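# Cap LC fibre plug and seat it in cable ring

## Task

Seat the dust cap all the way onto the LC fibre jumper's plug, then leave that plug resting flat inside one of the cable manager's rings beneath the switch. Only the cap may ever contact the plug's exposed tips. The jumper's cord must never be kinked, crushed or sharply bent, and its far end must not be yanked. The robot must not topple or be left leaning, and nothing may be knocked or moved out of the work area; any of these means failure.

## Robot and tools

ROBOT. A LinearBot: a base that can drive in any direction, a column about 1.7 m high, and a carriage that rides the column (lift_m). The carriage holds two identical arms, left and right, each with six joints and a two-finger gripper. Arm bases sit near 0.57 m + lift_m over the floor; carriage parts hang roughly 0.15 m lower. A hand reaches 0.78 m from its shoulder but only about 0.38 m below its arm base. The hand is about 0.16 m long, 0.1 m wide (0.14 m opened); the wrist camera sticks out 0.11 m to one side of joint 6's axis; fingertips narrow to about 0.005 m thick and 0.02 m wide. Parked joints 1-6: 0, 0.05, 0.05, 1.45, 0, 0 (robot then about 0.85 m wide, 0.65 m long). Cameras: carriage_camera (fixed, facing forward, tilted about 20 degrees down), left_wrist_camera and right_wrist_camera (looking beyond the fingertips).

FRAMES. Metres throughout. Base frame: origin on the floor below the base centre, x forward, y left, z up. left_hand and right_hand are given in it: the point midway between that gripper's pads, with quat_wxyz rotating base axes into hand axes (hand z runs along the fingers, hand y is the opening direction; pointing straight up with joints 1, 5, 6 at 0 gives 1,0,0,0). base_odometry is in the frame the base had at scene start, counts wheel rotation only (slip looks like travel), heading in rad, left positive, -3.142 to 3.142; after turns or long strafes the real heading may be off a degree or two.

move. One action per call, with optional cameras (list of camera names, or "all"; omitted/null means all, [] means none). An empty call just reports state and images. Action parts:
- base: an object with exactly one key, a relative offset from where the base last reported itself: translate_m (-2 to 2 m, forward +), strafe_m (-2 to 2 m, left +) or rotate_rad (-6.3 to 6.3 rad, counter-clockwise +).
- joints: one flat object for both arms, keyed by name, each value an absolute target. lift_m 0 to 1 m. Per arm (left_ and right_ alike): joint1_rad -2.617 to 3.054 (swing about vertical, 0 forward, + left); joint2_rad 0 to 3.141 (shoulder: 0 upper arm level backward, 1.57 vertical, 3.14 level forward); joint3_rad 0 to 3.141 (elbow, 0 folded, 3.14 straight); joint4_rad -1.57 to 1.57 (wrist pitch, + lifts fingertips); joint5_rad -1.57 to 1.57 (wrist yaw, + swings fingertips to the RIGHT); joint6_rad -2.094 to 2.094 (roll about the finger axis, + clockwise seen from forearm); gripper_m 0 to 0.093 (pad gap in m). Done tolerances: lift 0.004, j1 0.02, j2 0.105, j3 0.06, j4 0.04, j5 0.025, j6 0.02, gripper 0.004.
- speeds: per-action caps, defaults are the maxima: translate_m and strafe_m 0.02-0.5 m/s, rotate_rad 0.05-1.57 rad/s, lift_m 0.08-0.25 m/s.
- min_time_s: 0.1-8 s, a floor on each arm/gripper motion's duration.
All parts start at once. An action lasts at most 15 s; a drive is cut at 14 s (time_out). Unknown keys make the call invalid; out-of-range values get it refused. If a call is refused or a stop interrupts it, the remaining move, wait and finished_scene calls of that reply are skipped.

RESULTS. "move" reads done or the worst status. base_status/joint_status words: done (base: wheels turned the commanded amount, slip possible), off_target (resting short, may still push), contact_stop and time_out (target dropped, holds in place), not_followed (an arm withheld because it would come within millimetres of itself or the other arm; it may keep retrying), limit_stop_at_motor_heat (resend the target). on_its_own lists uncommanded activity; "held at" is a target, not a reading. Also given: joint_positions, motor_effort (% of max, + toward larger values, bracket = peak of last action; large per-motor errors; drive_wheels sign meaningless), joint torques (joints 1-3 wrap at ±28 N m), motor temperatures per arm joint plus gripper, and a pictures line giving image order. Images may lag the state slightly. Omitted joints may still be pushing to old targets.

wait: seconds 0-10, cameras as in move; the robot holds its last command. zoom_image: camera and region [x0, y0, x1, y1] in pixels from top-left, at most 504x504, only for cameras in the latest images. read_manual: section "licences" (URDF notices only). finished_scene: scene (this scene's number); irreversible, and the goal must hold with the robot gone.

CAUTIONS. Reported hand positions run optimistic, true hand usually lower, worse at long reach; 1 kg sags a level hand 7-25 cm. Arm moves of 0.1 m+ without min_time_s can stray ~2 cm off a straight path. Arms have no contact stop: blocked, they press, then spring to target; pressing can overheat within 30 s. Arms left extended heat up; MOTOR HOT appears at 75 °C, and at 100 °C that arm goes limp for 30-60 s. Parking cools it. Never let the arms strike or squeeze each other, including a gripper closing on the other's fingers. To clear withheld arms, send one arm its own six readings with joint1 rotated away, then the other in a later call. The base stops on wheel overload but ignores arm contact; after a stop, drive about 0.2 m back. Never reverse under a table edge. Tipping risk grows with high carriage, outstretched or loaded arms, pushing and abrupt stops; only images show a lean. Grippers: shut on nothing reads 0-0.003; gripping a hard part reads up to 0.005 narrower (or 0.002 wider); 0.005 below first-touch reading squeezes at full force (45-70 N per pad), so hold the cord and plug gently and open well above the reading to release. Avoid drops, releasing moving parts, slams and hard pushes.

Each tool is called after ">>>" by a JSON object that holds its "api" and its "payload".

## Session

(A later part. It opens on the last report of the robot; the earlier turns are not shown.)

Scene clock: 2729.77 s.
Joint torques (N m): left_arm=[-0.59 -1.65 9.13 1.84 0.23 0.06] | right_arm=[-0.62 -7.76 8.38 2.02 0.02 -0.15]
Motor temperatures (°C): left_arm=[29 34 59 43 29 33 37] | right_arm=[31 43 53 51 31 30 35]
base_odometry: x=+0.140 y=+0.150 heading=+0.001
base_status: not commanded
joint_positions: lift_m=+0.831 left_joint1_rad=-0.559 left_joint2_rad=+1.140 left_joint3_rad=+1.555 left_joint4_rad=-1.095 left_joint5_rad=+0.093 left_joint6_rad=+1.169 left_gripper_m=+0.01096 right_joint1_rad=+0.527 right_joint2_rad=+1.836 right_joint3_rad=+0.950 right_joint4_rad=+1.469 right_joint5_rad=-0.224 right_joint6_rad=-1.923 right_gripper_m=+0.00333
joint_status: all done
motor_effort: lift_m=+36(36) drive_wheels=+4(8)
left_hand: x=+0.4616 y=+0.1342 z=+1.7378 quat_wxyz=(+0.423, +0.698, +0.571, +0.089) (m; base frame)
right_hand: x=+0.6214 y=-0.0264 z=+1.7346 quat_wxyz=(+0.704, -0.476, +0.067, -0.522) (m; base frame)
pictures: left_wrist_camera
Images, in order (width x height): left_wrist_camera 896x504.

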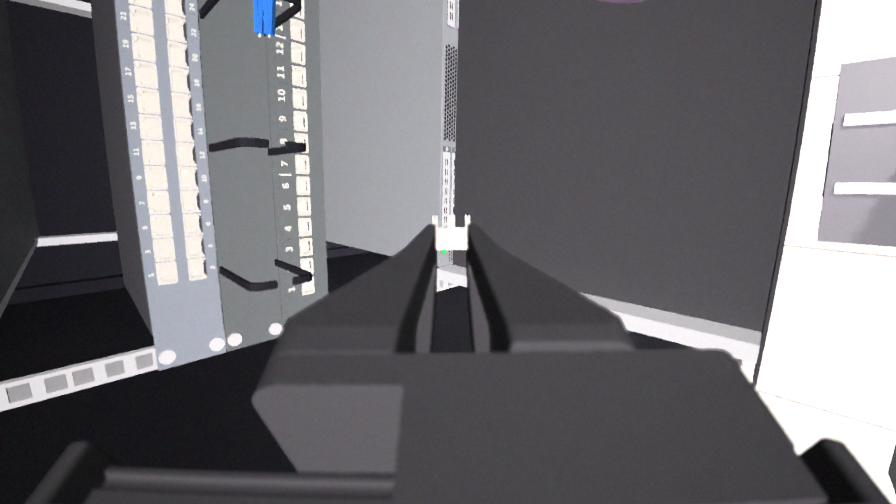

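>>> {"api": "move", "payload": {"joints": {"left_joint1_rad": -0.671, "left_joint2_rad": 1.556, "left_joint3_rad": 1.932, "left_joint4_rad": -1.064, "left_joint5_rad": -0.001, "left_joint6_rad": 1.085}, "min_time_s": 3.0, "cameras": ["left_wrist_camera", "right_wrist_camera", "carriage_camera"]}}

Scene clock: 2786.60 s.
Joint torques (N m): left_arm=[-0.61 -4.59 10.18 1.94 -0.01 -0.14] | right_arm=[-0.65 -7.75 8.36 2.01 0.02 -0.14]
Motor temperatures (°C): left_arm=[29 34 59 43 29 33 37] | right_arm=[31 43 54 50 31 30 35]
move: done
base_odometry: x=+0.140 y=+0.150 heading=+0.001
base_status: not commanded
joint_positions: lift_m=+0.831 left_joint1_rad=-0.663 left_joint2_rad=+1.544 left_joint3_rad=+1.897 left_joint4_rad=-1.079 left_joint5_rad=+0.013 left_joint6_rad=+1.096 left_gripper_m=+0.01096 right_joint1_rad=+0.527 right_joint2_rad=+1.836 right_joint3_rad=+0.950 right_joint4_rad=+1.470 right_joint5_rad=-0.225 right_joint6_rad=-1.923 right_gripper_m=+0.00344
joint_status: all done
motor_effort: lift_m=+36(36) drive_wheels=+5(7)
left_hand: x=+0.5339 y=+0.0554 z=+1.7402 quat_wxyz=(+0.402, +0.704, +0.579, +0.083) (m; base frame)
right_hand: x=+0.6213 y=-0.0264 z=+1.7349 quat_wxyz=(+0.705, -0.476, +0.066, -0.522) (m; base frame)
pictures: carriage_camera, left_wrist_camera, right_wrist_camera
Images, in order (width x height): carriage_camera 896x504, left_wrist_camera 896x504, right_wrist_camera 896x504.

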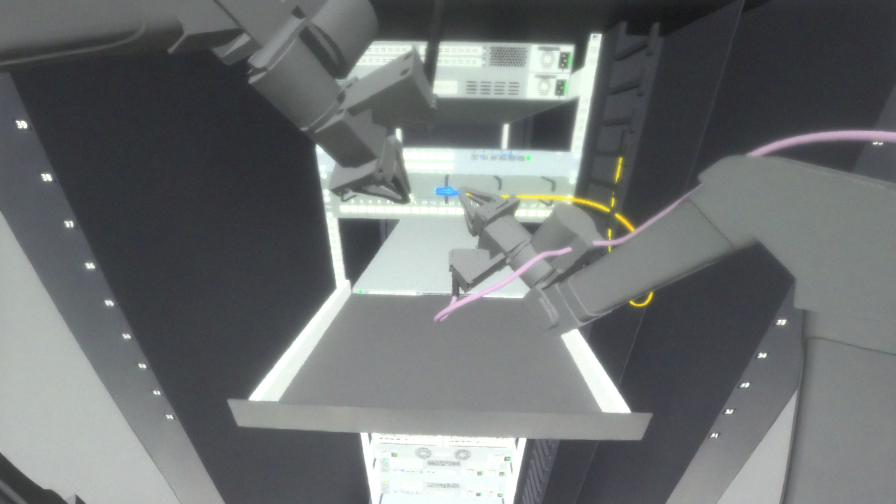

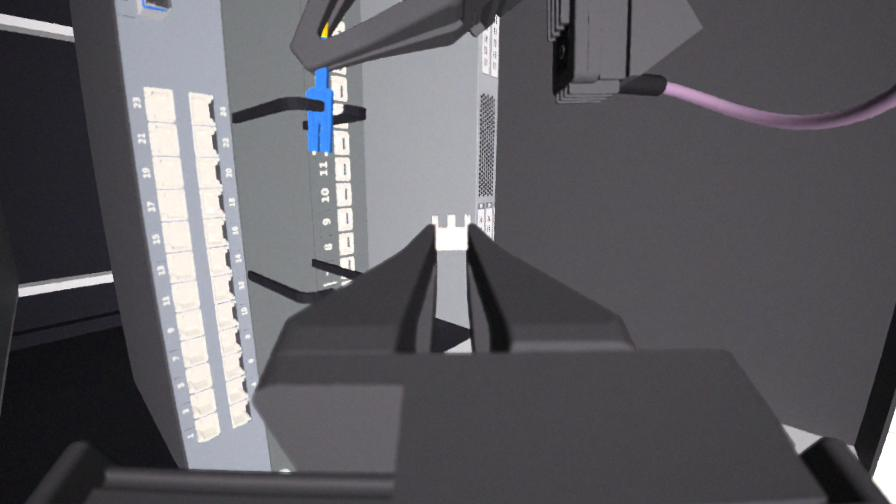

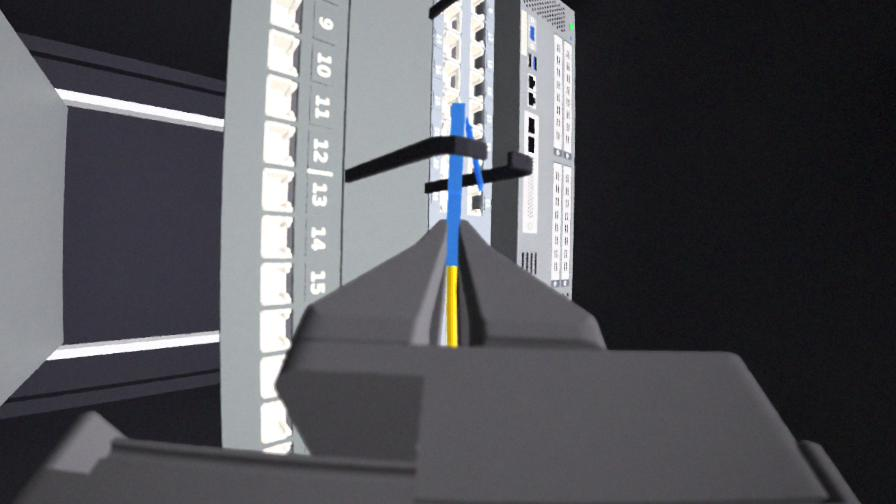

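>>> {"api": "zoom_image", "payload": {"camera": "left_wrist_camera", "region": [270, 60, 490, 280]}}

Scaled by 2.291 from the camera's 896x504 image, which has a finer 1280x720 frame.

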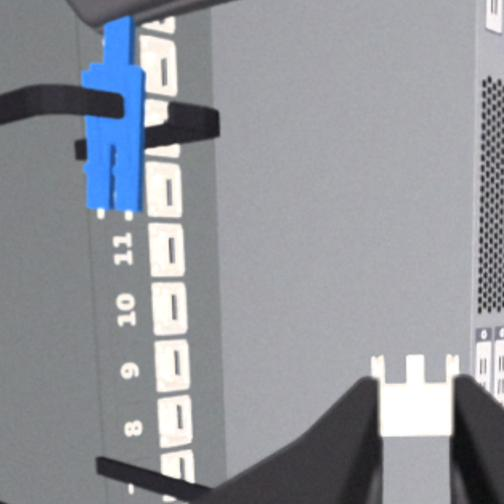

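>>> {"api": "move", "payload": {"joints": {"left_joint1_rad": -0.569, "left_joint2_rad": 1.748, "left_joint3_rad": 2.140, "left_joint4_rad": -1.092, "left_joint5_rad": 0.085, "left_joint6_rad": 1.163}, "min_time_s": 3.0, "cameras": ["left_wrist_camera", "right_wrist_camera"]}}

>>> {"api": "zoom_image", "payload": {"camera": "left_wrist_camera", "region": [330, 60, 530, 260]}}

Scene clock: 2833.13 s.
Joint torques (N m): left_arm=[0.72 -6.01 10.06 1.71 0.25 0.08] | right_arm=[-0.65 -7.79 8.36 2.01 0.03 -0.14]
Motor temperatures (°C): left_arm=[29 36 61 45 29 33 37] | right_arm=[31 43 54 49 31 30 35]
move: done
base_odometry: x=+0.140 y=+0.150 heading=+0.001
base_status: not commanded
joint_positions: lift_m=+0.831 left_joint1_rad=-0.577 left_joint2_rad=+1.734 left_joint3_rad=+2.105 left_joint4_rad=-1.085 left_joint5_rad=+0.071 left_joint6_rad=+1.152 left_gripper_m=+0.01096 right_joint1_rad=+0.527 right_joint2_rad=+1.836 right_joint3_rad=+0.950 right_joint4_rad=+1.470 right_joint5_rad=-0.225 right_joint6_rad=-1.923 right_gripper_m=+0.00355
joint_status: all done
motor_effort: lift_m=+36(36) drive_wheels=+1(6)
left_hand: x=+0.5899 y=+0.0485 z=+1.7429 quat_wxyz=(+0.407, +0.701, +0.579, +0.087) (m; base frame)
right_hand: x=+0.6213 y=-0.0264 z=+1.7349 quat_wxyz=(+0.705, -0.476, +0.066, -0.522) (m; base frame)
pictures: left_wrist_camera, right_wrist_camera
Images, in order (width x height): left_wrist_camera 896x504, right_wrist_camera 896x504.

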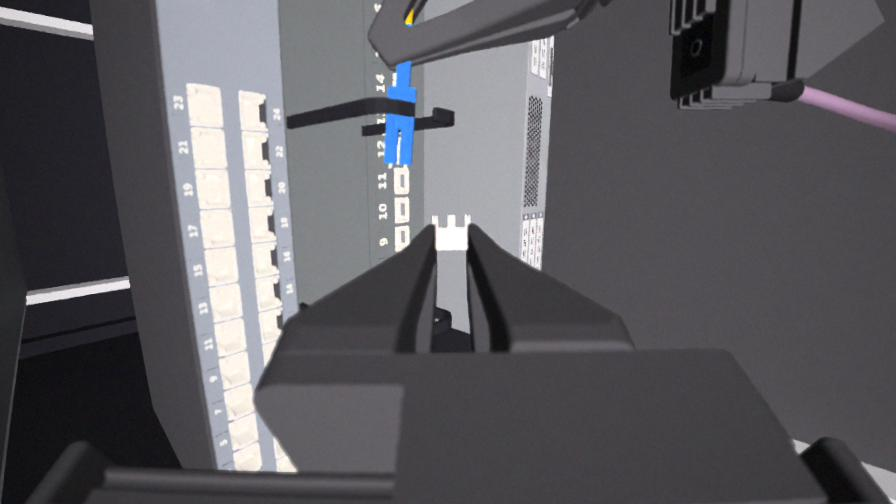

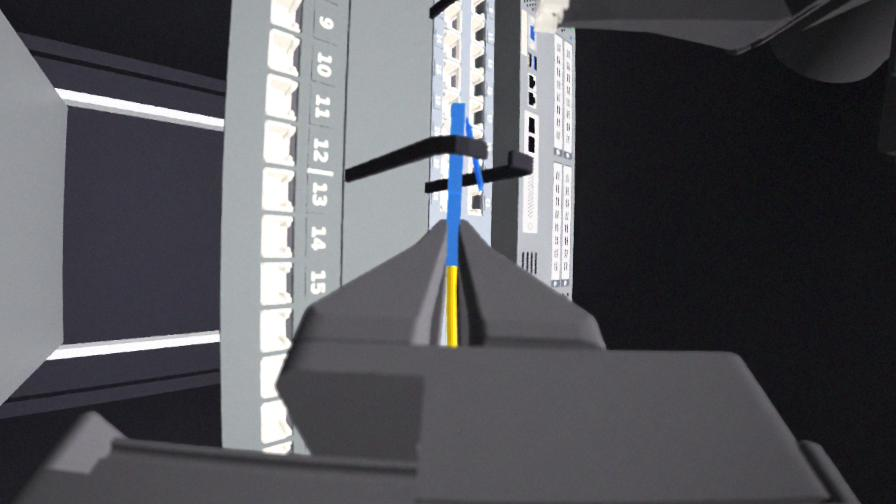

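Scaled by 2.520 from the camera's 896x504 image, which has a finer 1280x720 frame.

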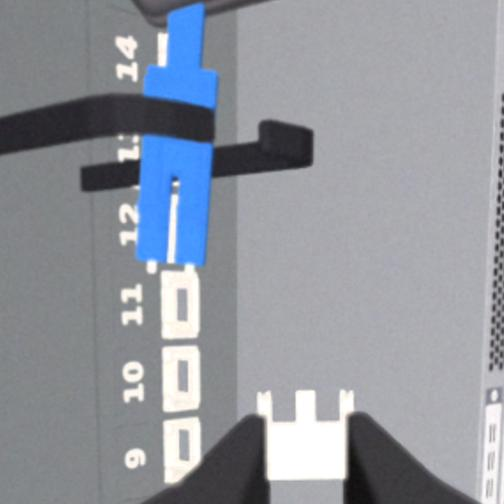

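>>> {"api": "move", "payload": {"cameras": ["left_wrist_camera", "right_wrist_camera"]}}

Scene clock: 2864.03 s.
Joint torques (N m): left_arm=[0.69 -6.01 10.07 1.73 0.24 0.06] | right_arm=[-0.64 -7.77 8.38 2.01 0.02 -0.14]
Motor temperatures (°C): left_arm=[29 37 62 45 29 33 37] | right_arm=[31 43 54 48 31 30 35]
base_odometry: x=+0.140 y=+0.150 heading=+0.001
base_status: not commanded
joint_positions: lift_m=+0.831 left_joint1_rad=-0.577 left_joint2_rad=+1.734 left_joint3_rad=+2.105 left_joint4_rad=-1.087 left_joint5_rad=+0.072 left_joint6_rad=+1.152 left_gripper_m=+0.01096 right_joint1_rad=+0.527 right_joint2_rad=+1.836 right_joint3_rad=+0.950 right_joint4_rad=+1.470 right_joint5_rad=-0.225 right_joint6_rad=-1.923 right_gripper_m=+0.00333
joint_status: all done
motor_effort: lift_m=+36(36) drive_wheels=+4(6)
left_hand: x=+0.5896 y=+0.0485 z=+1.7427 quat_wxyz=(+0.407, +0.702, +0.579, +0.086) (m; base frame)
right_hand: x=+0.6213 y=-0.0264 z=+1.7349 quat_wxyz=(+0.705, -0.476, +0.066, -0.522) (m; base frame)
pictures: left_wrist_camera, right_wrist_camera
Images, in order (width x height): left_wrist_camera 896x504, right_wrist_camera 896x504.

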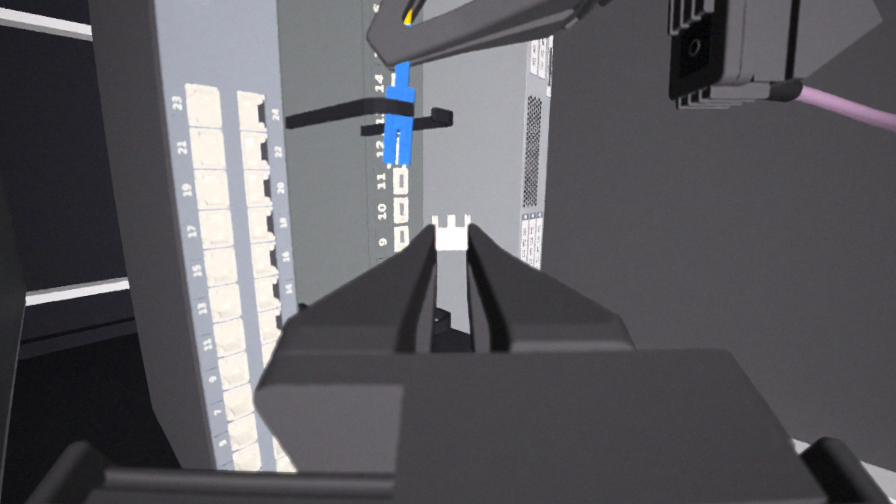

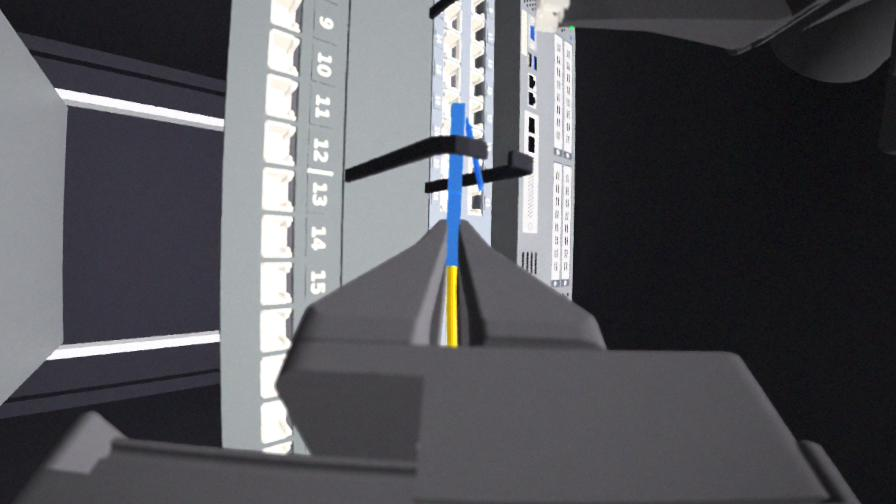

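>>> {"api": "zoom_image", "payload": {"camera": "left_wrist_camera", "region": [340, 60, 500, 260]}}

>>> {"api": "zoom_image", "payload": {"camera": "right_wrist_camera", "region": [400, 0, 600, 280]}}

Scaled by 2.520 from the camera's 896x504 image, which has a finer 1280x720 frame.

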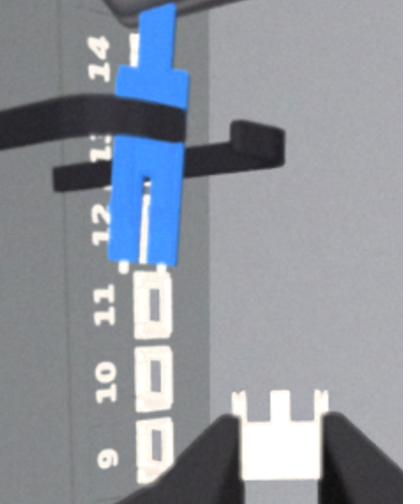

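Scaled by 1.800 from the camera's 896x504 image, which has a finer 1280x720 frame.

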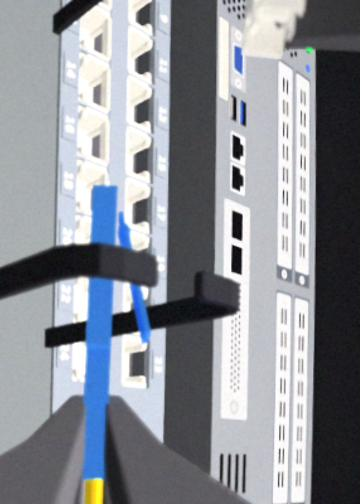

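>>> {"api": "move", "payload": {"joints": {"left_joint1_rad": -0.554, "left_joint2_rad": 1.855, "left_joint3_rad": 2.276, "left_joint4_rad": -1.123, "left_joint5_rad": 0.096, "left_joint6_rad": 1.173}, "min_time_s": 2.5, "cameras": ["left_wrist_camera", "right_wrist_camera"]}}

>>> {"api": "zoom_image", "payload": {"camera": "left_wrist_camera", "region": [380, 110, 520, 260]}}

>>> {"api": "zoom_image", "payload": {"camera": "right_wrist_camera", "region": [400, 0, 600, 250]}}

Scene clock: 2924.67 s.
Joint torques (N m): left_arm=[0.68 -6.74 9.94 1.71 0.25 0.07] | right_arm=[-0.65 -7.76 8.36 2.01 0.03 -0.14]
Motor temperatures (°C): left_arm=[29 38 63 45 29 33 37] | right_arm=[31 43 55 47 31 30 35]
move: done
base_odometry: x=+0.140 y=+0.150 heading=+0.001
base_status: not commanded
joint_positions: lift_m=+0.831 left_joint1_rad=-0.562 left_joint2_rad=+1.840 left_joint3_rad=+2.241 left_joint4_rad=-1.116 left_joint5_rad=+0.082 left_joint6_rad=+1.162 left_gripper_m=+0.01096 right_joint1_rad=+0.527 right_joint2_rad=+1.836 right_joint3_rad=+0.950 right_joint4_rad=+1.470 right_joint5_rad=-0.225 right_joint6_rad=-1.923 right_gripper_m=+0.00351
joint_status: all done
motor_effort: lift_m=+36(36) drive_wheels=+2(7)
left_hand: x=+0.6119 y=+0.0404 z=+1.7433 quat_wxyz=(+0.408, +0.701, +0.579, +0.087) (m; base frame)
right_hand: x=+0.6213 y=-0.0264 z=+1.7349 quat_wxyz=(+0.705, -0.476, +0.066, -0.522) (m; base frame)
pictures: left_wrist_camera, right_wrist_camera
Images, in order (width x height): left_wrist_camera 896x504, right_wrist_camera 896x504.

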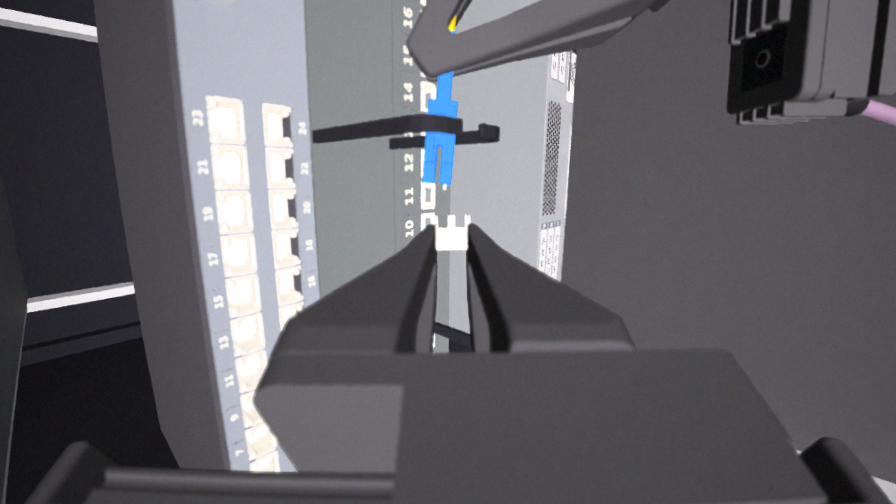

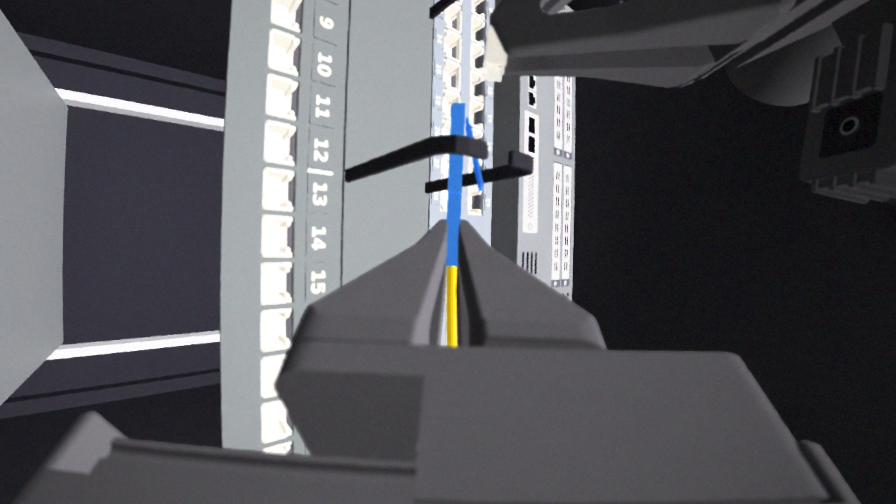

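Scaled by 3.360 from the camera's 896x504 image, which has a finer 1280x720 frame.

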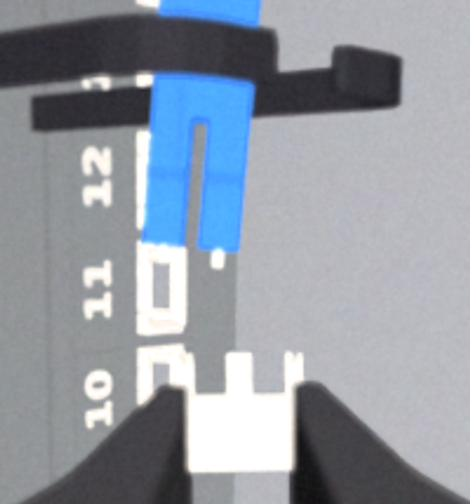

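Scaled by 2.016 from the camera's 896x504 image, which has a finer 1280x720 frame.

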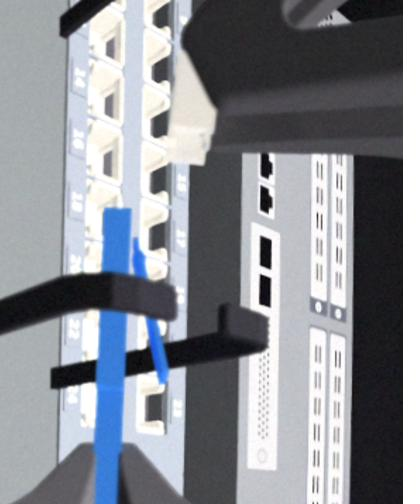

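>>> {"api": "zoom_image", "payload": {"camera": "right_wrist_camera", "region": [440, 0, 530, 120]}}

Scaled by 4.200 from the camera's 896x504 image, which has a finer 1280x720 frame.

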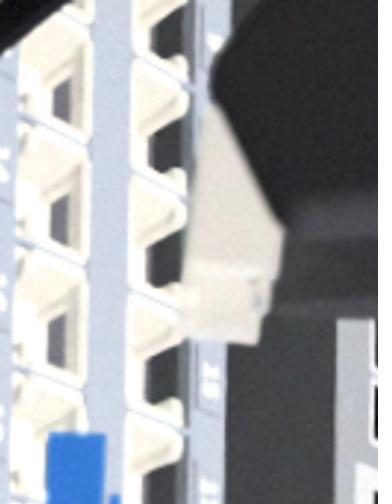

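>>> {"api": "zoom_image", "payload": {"camera": "right_wrist_camera", "region": [440, 0, 570, 130]}}

>>> {"api": "zoom_image", "payload": {"camera": "left_wrist_camera", "region": [405, 150, 505, 260]}}

Scaled by 3.877 from the camera's 896x504 image, which has a finer 1280x720 frame.

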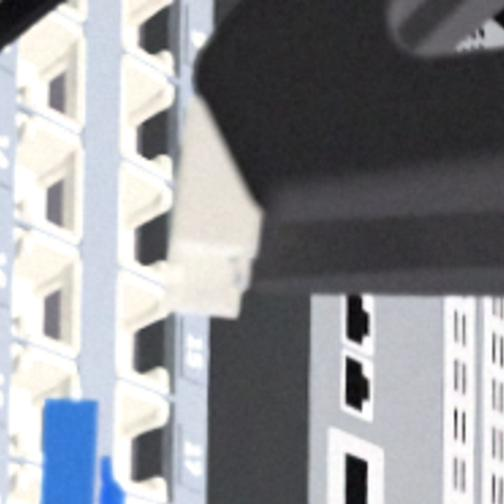

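Scaled by 4.582 from the camera's 896x504 image, which has a finer 1280x720 frame.

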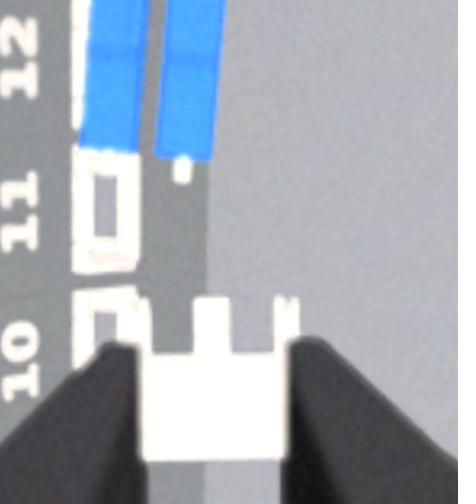

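>>> {"api": "wait", "payload": {"seconds": 0.1, "cameras": ["carriage_camera", "left_wrist_camera"]}}

>>> {"api": "zoom_image", "payload": {"camera": "left_wrist_camera", "region": [400, 230, 520, 360]}}

Scene clock: 3216.23 s.
Joint torques (N m): left_arm=[0.68 -6.75 9.94 1.74 0.23 0.07] | right_arm=[-0.64 -7.73 8.35 2.01 0.03 -0.14]
Motor temperatures (°C): left_arm=[29 42 63 43 29 33 37] | right_arm=[31 44 56 46 31 30 35]
base_odometry: x=+0.140 y=+0.150 heading=+0.001
base_status: not commanded
joint_positions: lift_m=+0.831 left_joint1_rad=-0.562 left_joint2_rad=+1.840 left_joint3_rad=+2.241 left_joint4_rad=-1.118 left_joint5_rad=+0.084 left_joint6_rad=+1.163 left_gripper_m=+0.01096 right_joint1_rad=+0.527 right_joint2_rad=+1.836 right_joint3_rad=+0.950 right_joint4_rad=+1.470 right_joint5_rad=-0.225 right_joint6_rad=-1.923 right_gripper_m=+0.00344
joint_status: all done
motor_effort: lift_m=+36(36) drive_wheels=+3(7)
left_hand: x=+0.6113 y=+0.0404 z=+1.7428 quat_wxyz=(+0.407, +0.702, +0.579, +0.086) (m; base frame)
right_hand: x=+0.6213 y=-0.0264 z=+1.7349 quat_wxyz=(+0.705, -0.476, +0.066, -0.522) (m; base frame)
wait: 0.10 s; at rest from the start
pictures: carriage_camera, left_wrist_camera
Images, in order (width x height): carriage_camera 896x504, left_wrist_camera 896x504.

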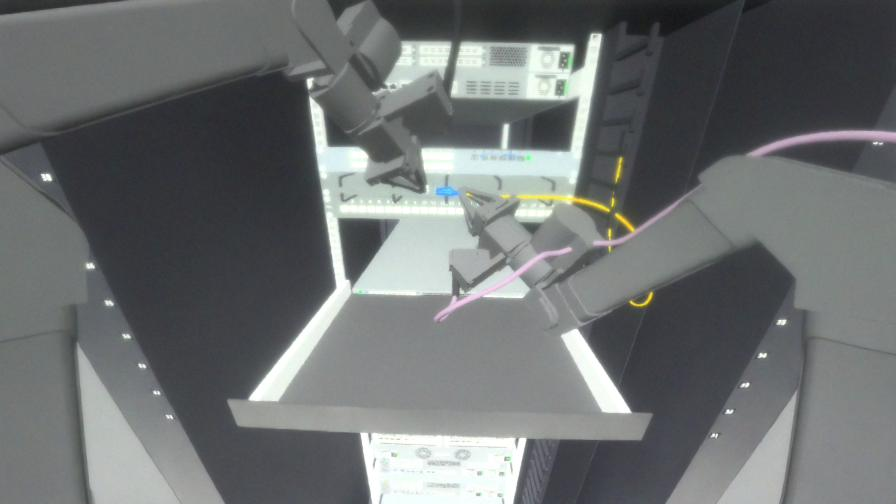

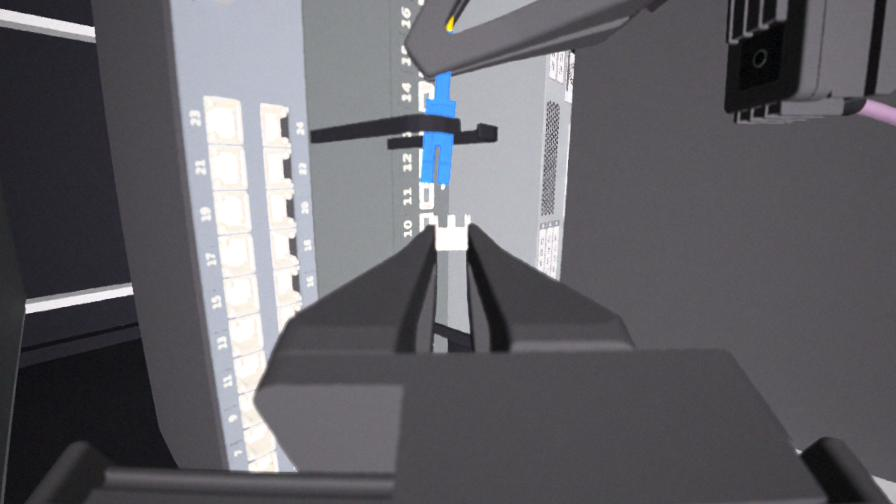

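Scaled by 3.877 from the camera's 896x504 image, which has a finer 1280x720 frame.

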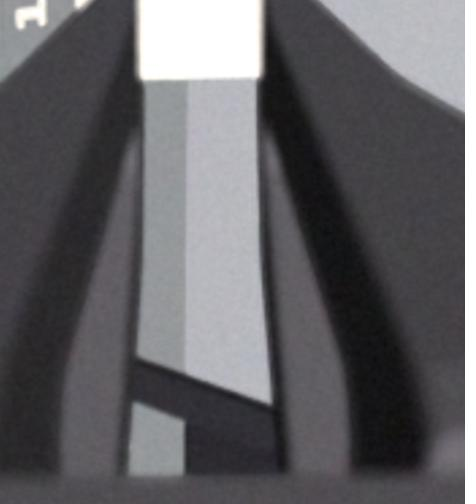

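>>> {"api": "zoom_image", "payload": {"camera": "carriage_camera", "region": [330, 130, 570, 270]}}

Scaled by 2.100 from the camera's 896x504 image, which has a finer 1280x720 frame.

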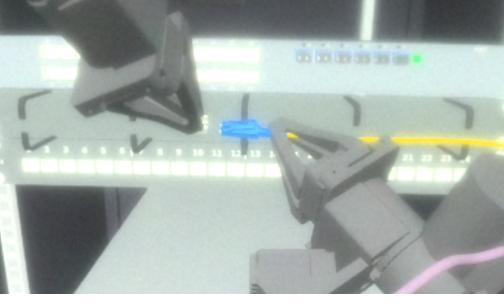

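>>> {"api": "move", "payload": {"joints": {"left_joint1_rad": -0.530, "left_joint2_rad": 1.996, "left_joint3_rad": 2.536, "left_joint4_rad": -1.293, "left_joint5_rad": 0.132, "left_joint6_rad": 1.267}, "min_time_s": 3, "cameras": ["left_wrist_camera", "right_wrist_camera"]}}

>>> {"api": "zoom_image", "payload": {"camera": "left_wrist_camera", "region": [405, 150, 505, 260]}}

>>> {"api": "zoom_image", "payload": {"camera": "right_wrist_camera", "region": [420, 10, 550, 140]}}

Scene clock: 3514.00 s.
Joint torques (N m): left_arm=[0.69 -7.35 9.17 1.63 0.28 0.08] | right_arm=[-0.64 -7.75 8.36 2.01 0.02 -0.14]
Motor temperatures (°C): left_arm=[29 44 65 43 29 33 37] | right_arm=[31 44 56 45 31 30 35]
move: done
base_odometry: x=+0.140 y=+0.150 heading=+0.001
base_status: not commanded
joint_positions: lift_m=+0.831 left_joint1_rad=-0.538 left_joint2_rad=+1.980 left_joint3_rad=+2.504 left_joint4_rad=-1.285 left_joint5_rad=+0.118 left_joint6_rad=+1.256 left_gripper_m=+0.01096 right_joint1_rad=+0.527 right_joint2_rad=+1.836 right_joint3_rad=+0.950 right_joint4_rad=+1.470 right_joint5_rad=-0.225 right_joint6_rad=-1.924 right_gripper_m=+0.00341
joint_status: all done
motor_effort: lift_m=+36(36) drive_wheels=+2(8)
left_hand: x=+0.6209 y=+0.0414 z=+1.7461 quat_wxyz=(+0.387, +0.732, +0.555, +0.087) (m; base frame)
right_hand: x=+0.6213 y=-0.0264 z=+1.7349 quat_wxyz=(+0.705, -0.476, +0.066, -0.522) (m; base frame)
pictures: left_wrist_camera, right_wrist_camera
Images, in order (width x height): left_wrist_camera 896x504, right_wrist_camera 896x504.

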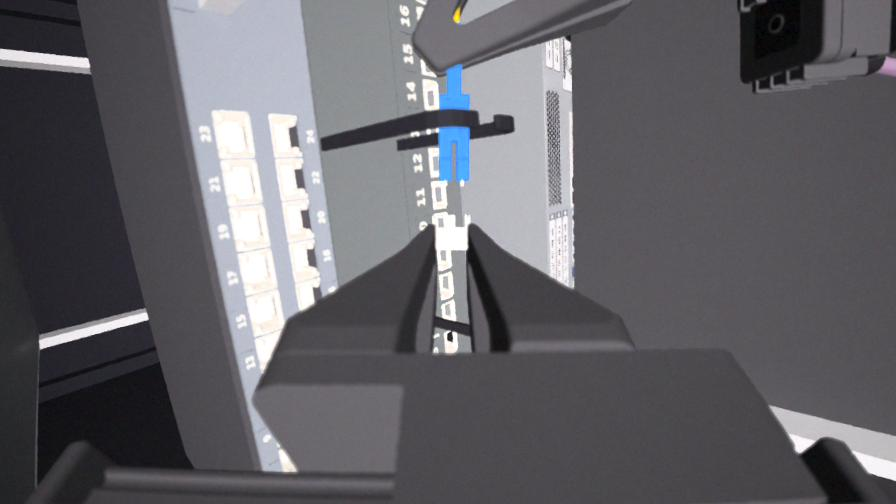

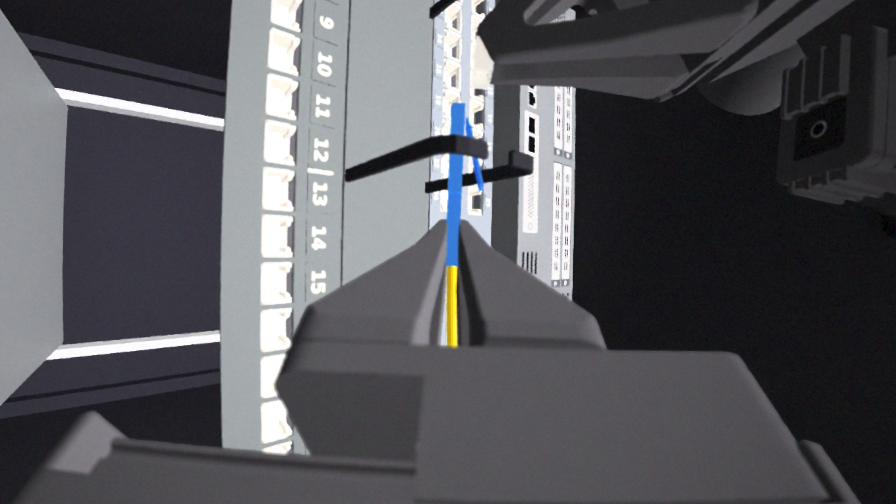

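Scaled by 4.582 from the camera's 896x504 image, which has a finer 1280x720 frame.

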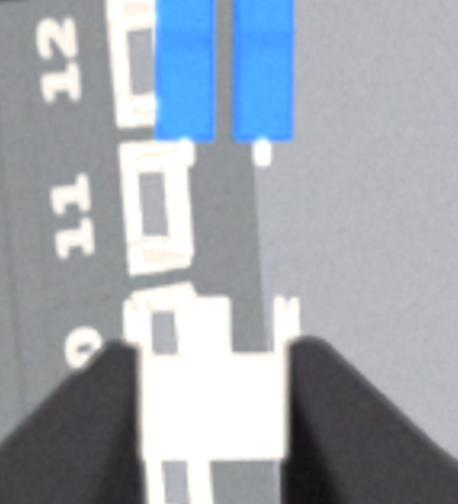

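Scaled by 3.877 from the camera's 896x504 image, which has a finer 1280x720 frame.

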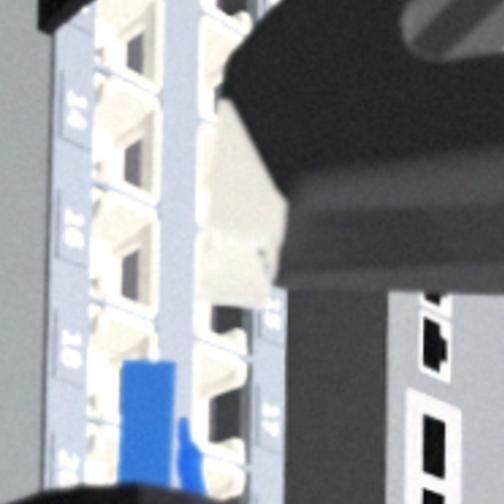

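>>> {"api": "zoom_image", "payload": {"camera": "left_wrist_camera", "region": [425, 165, 485, 235]}}

>>> {"api": "zoom_image", "payload": {"camera": "left_wrist_camera", "region": [380, 30, 540, 200]}}

Scaled by 7.200 from the camera's 896x504 image, which has a finer 1280x720 frame.

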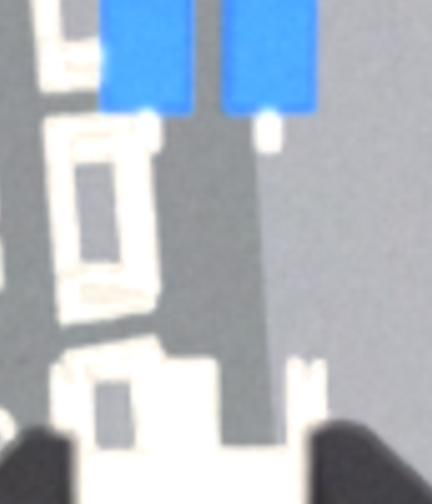

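Scaled by 2.965 from the camera's 896x504 image, which has a finer 1280x720 frame.

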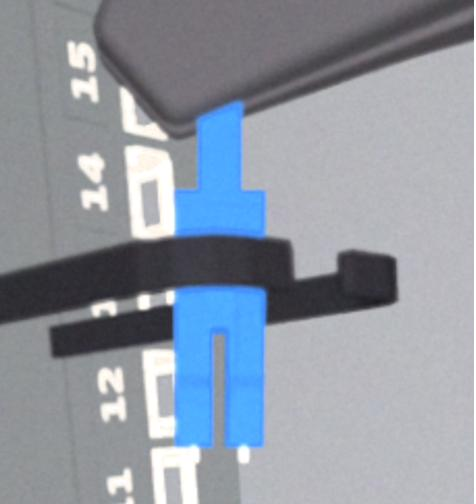

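>>> {"api": "wait", "payload": {"seconds": 0.3, "cameras": ["left_wrist_camera", "right_wrist_camera"]}}

>>> {"api": "zoom_image", "payload": {"camera": "right_wrist_camera", "region": [420, 10, 550, 140]}}

>>> {"api": "zoom_image", "payload": {"camera": "right_wrist_camera", "region": [380, 60, 540, 280]}}

Scene clock: 3764.33 s.
Joint torques (N m): left_arm=[0.66 -7.32 9.16 1.65 0.26 0.07] | right_arm=[-0.64 -7.75 8.36 2.01 0.03 -0.14]
Motor temperatures (°C): left_arm=[29 46 65 44 29 33 37] | right_arm=[31 44 57 45 31 30 35]
base_odometry: x=+0.140 y=+0.150 heading=+0.001
base_status: not commanded
joint_positions: lift_m=+0.831 left_joint1_rad=-0.538 left_joint2_rad=+1.980 left_joint3_rad=+2.504 left_joint4_rad=-1.288 left_joint5_rad=+0.120 left_joint6_rad=+1.256 left_gripper_m=+0.01096 right_joint1_rad=+0.527 right_joint2_rad=+1.836 right_joint3_rad=+0.950 right_joint4_rad=+1.470 right_joint5_rad=-0.225 right_joint6_rad=-1.924 right_gripper_m=+0.00355
joint_status: all done
motor_effort: lift_m=+36(36) drive_wheels=+1(8)
left_hand: x=+0.6203 y=+0.0415 z=+1.7457 quat_wxyz=(+0.386, +0.732, +0.555, +0.086) (m; base frame)
right_hand: x=+0.6213 y=-0.0264 z=+1.7349 quat_wxyz=(+0.705, -0.476, +0.066, -0.522) (m; base frame)
wait: 0.30 s; at rest from the start
pictures: left_wrist_camera, right_wrist_camera
Images, in order (width x height): left_wrist_camera 896x504, right_wrist_camera 896x504.

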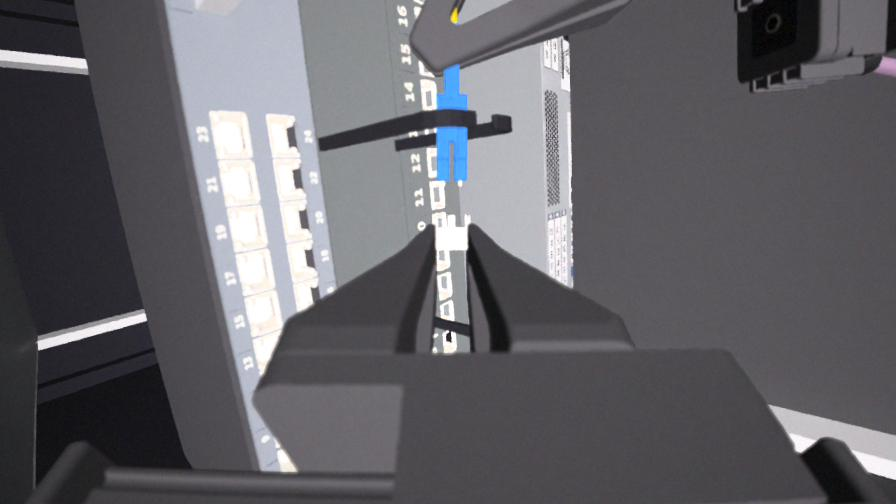

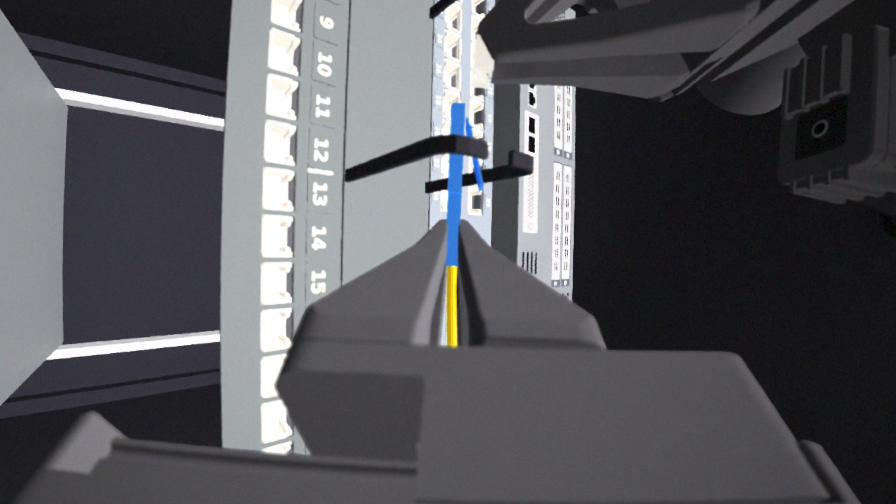

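Scaled by 3.877 from the camera's 896x504 image, which has a finer 1280x720 frame.

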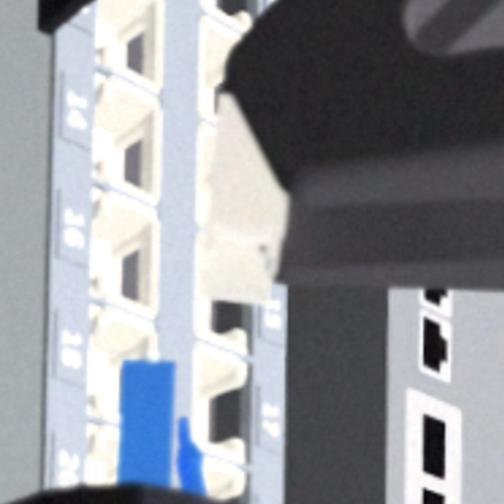

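Scaled by 2.291 from the camera's 896x504 image, which has a finer 1280x720 frame.

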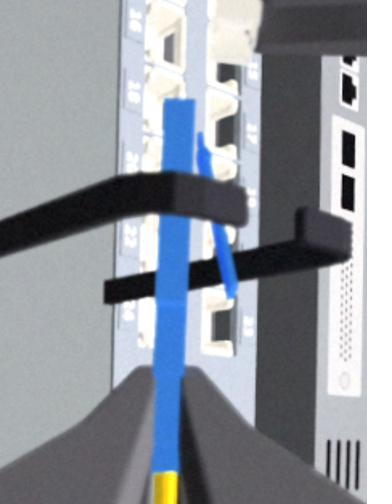

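>>> {"api": "move", "payload": {"cameras": ["left_wrist_camera", "right_wrist_camera"]}}

Scene clock: 3802.73 s.
Joint torques (N m): left_arm=[0.72 -7.34 9.14 1.66 0.26 0.07] | right_arm=[-0.64 -7.79 8.36 2.01 0.03 -0.14]
Motor temperatures (°C): left_arm=[29 46 65 44 29 33 37] | right_arm=[31 44 57 45 31 30 35]
base_odometry: x=+0.140 y=+0.150 heading=+0.001
base_status: not commanded
joint_positions: lift_m=+0.831 left_joint1_rad=-0.538 left_joint2_rad=+1.980 left_joint3_rad=+2.504 left_joint4_rad=-1.288 left_joint5_rad=+0.120 left_joint6_rad=+1.256 left_gripper_m=+0.01096 right_joint1_rad=+0.527 right_joint2_rad=+1.836 right_joint3_rad=+0.950 right_joint4_rad=+1.470 right_joint5_rad=-0.225 right_joint6_rad=-1.924 right_gripper_m=+0.00334
joint_status: all done
motor_effort: lift_m=+36(36) drive_wheels=+2(8)
left_hand: x=+0.6203 y=+0.0415 z=+1.7457 quat_wxyz=(+0.386, +0.732, +0.555, +0.086) (m; base frame)
right_hand: x=+0.6213 y=-0.0264 z=+1.7349 quat_wxyz=(+0.705, -0.476, +0.066, -0.522) (m; base frame)
pictures: left_wrist_camera, right_wrist_camera
Images, in order (width x height): left_wrist_camera 896x504, right_wrist_camera 896x504.

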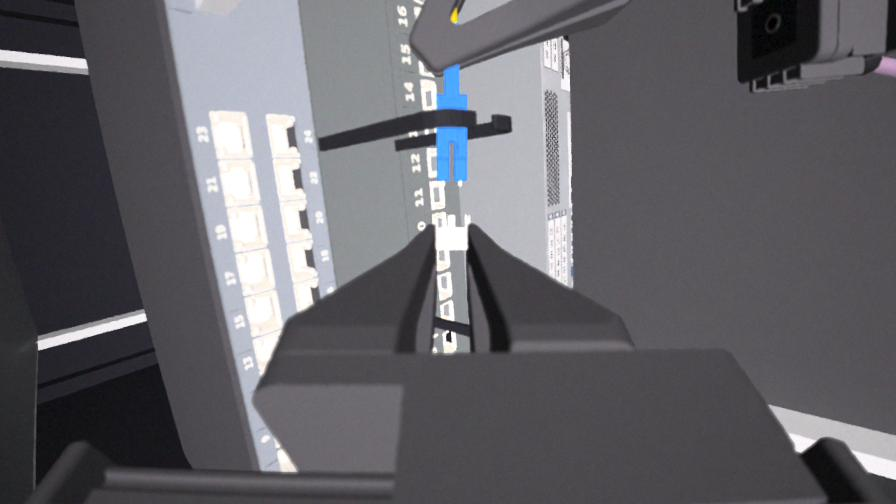

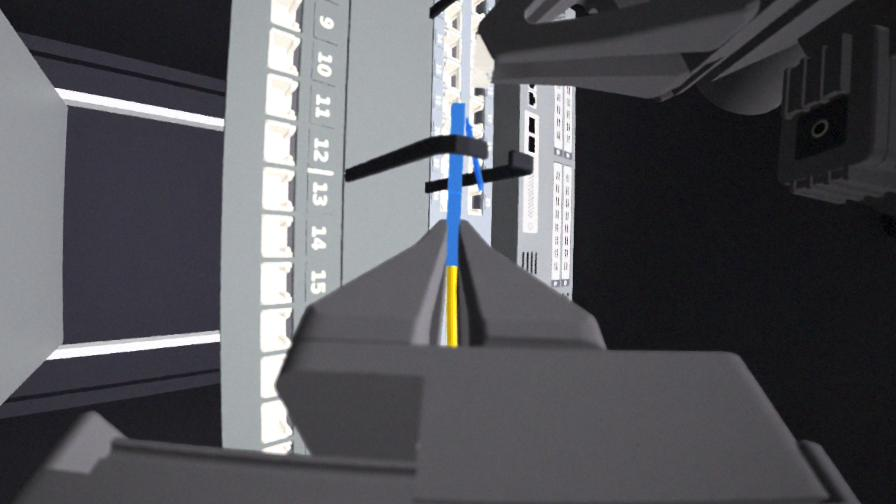

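>>> {"api": "zoom_image", "payload": {"camera": "left_wrist_camera", "region": [400, 140, 510, 260]}}

>>> {"api": "zoom_image", "payload": {"camera": "right_wrist_camera", "region": [420, 50, 530, 170]}}

Scaled by 4.200 from the camera's 896x504 image, which has a finer 1280x720 frame.

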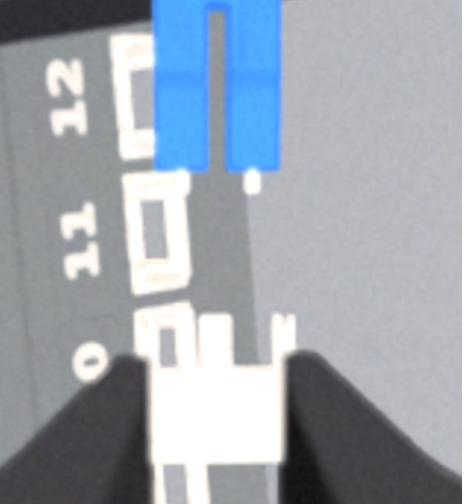

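Scaled by 4.200 from the camera's 896x504 image, which has a finer 1280x720 frame.

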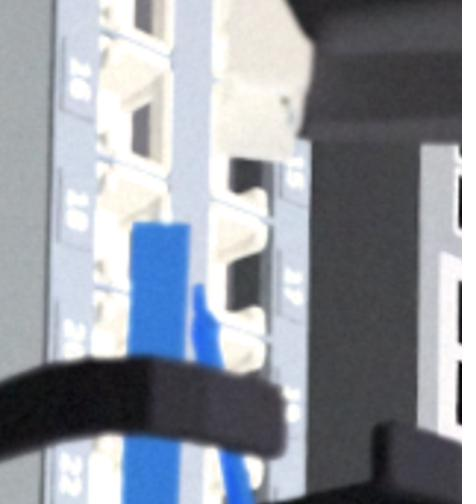

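>>> {"api": "zoom_image", "payload": {"camera": "right_wrist_camera", "region": [450, 50, 506, 110]}}

>>> {"api": "zoom_image", "payload": {"camera": "left_wrist_camera", "region": [425, 195, 481, 255]}}

Scaled by 8.400 from the camera's 896x504 image, which has a finer 1280x720 frame.

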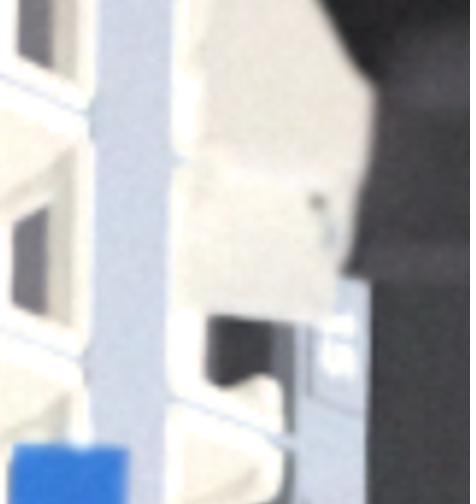

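Scaled by 8.400 from the camera's 896x504 image, which has a finer 1280x720 frame.

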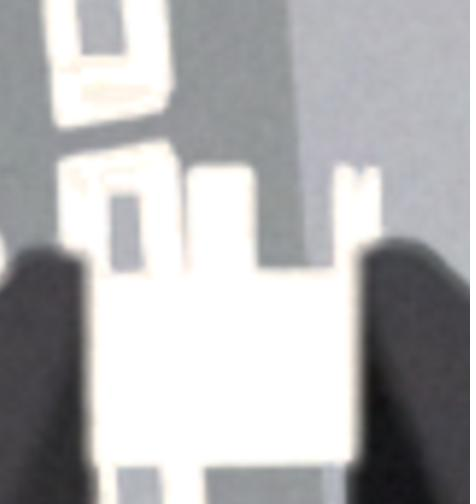

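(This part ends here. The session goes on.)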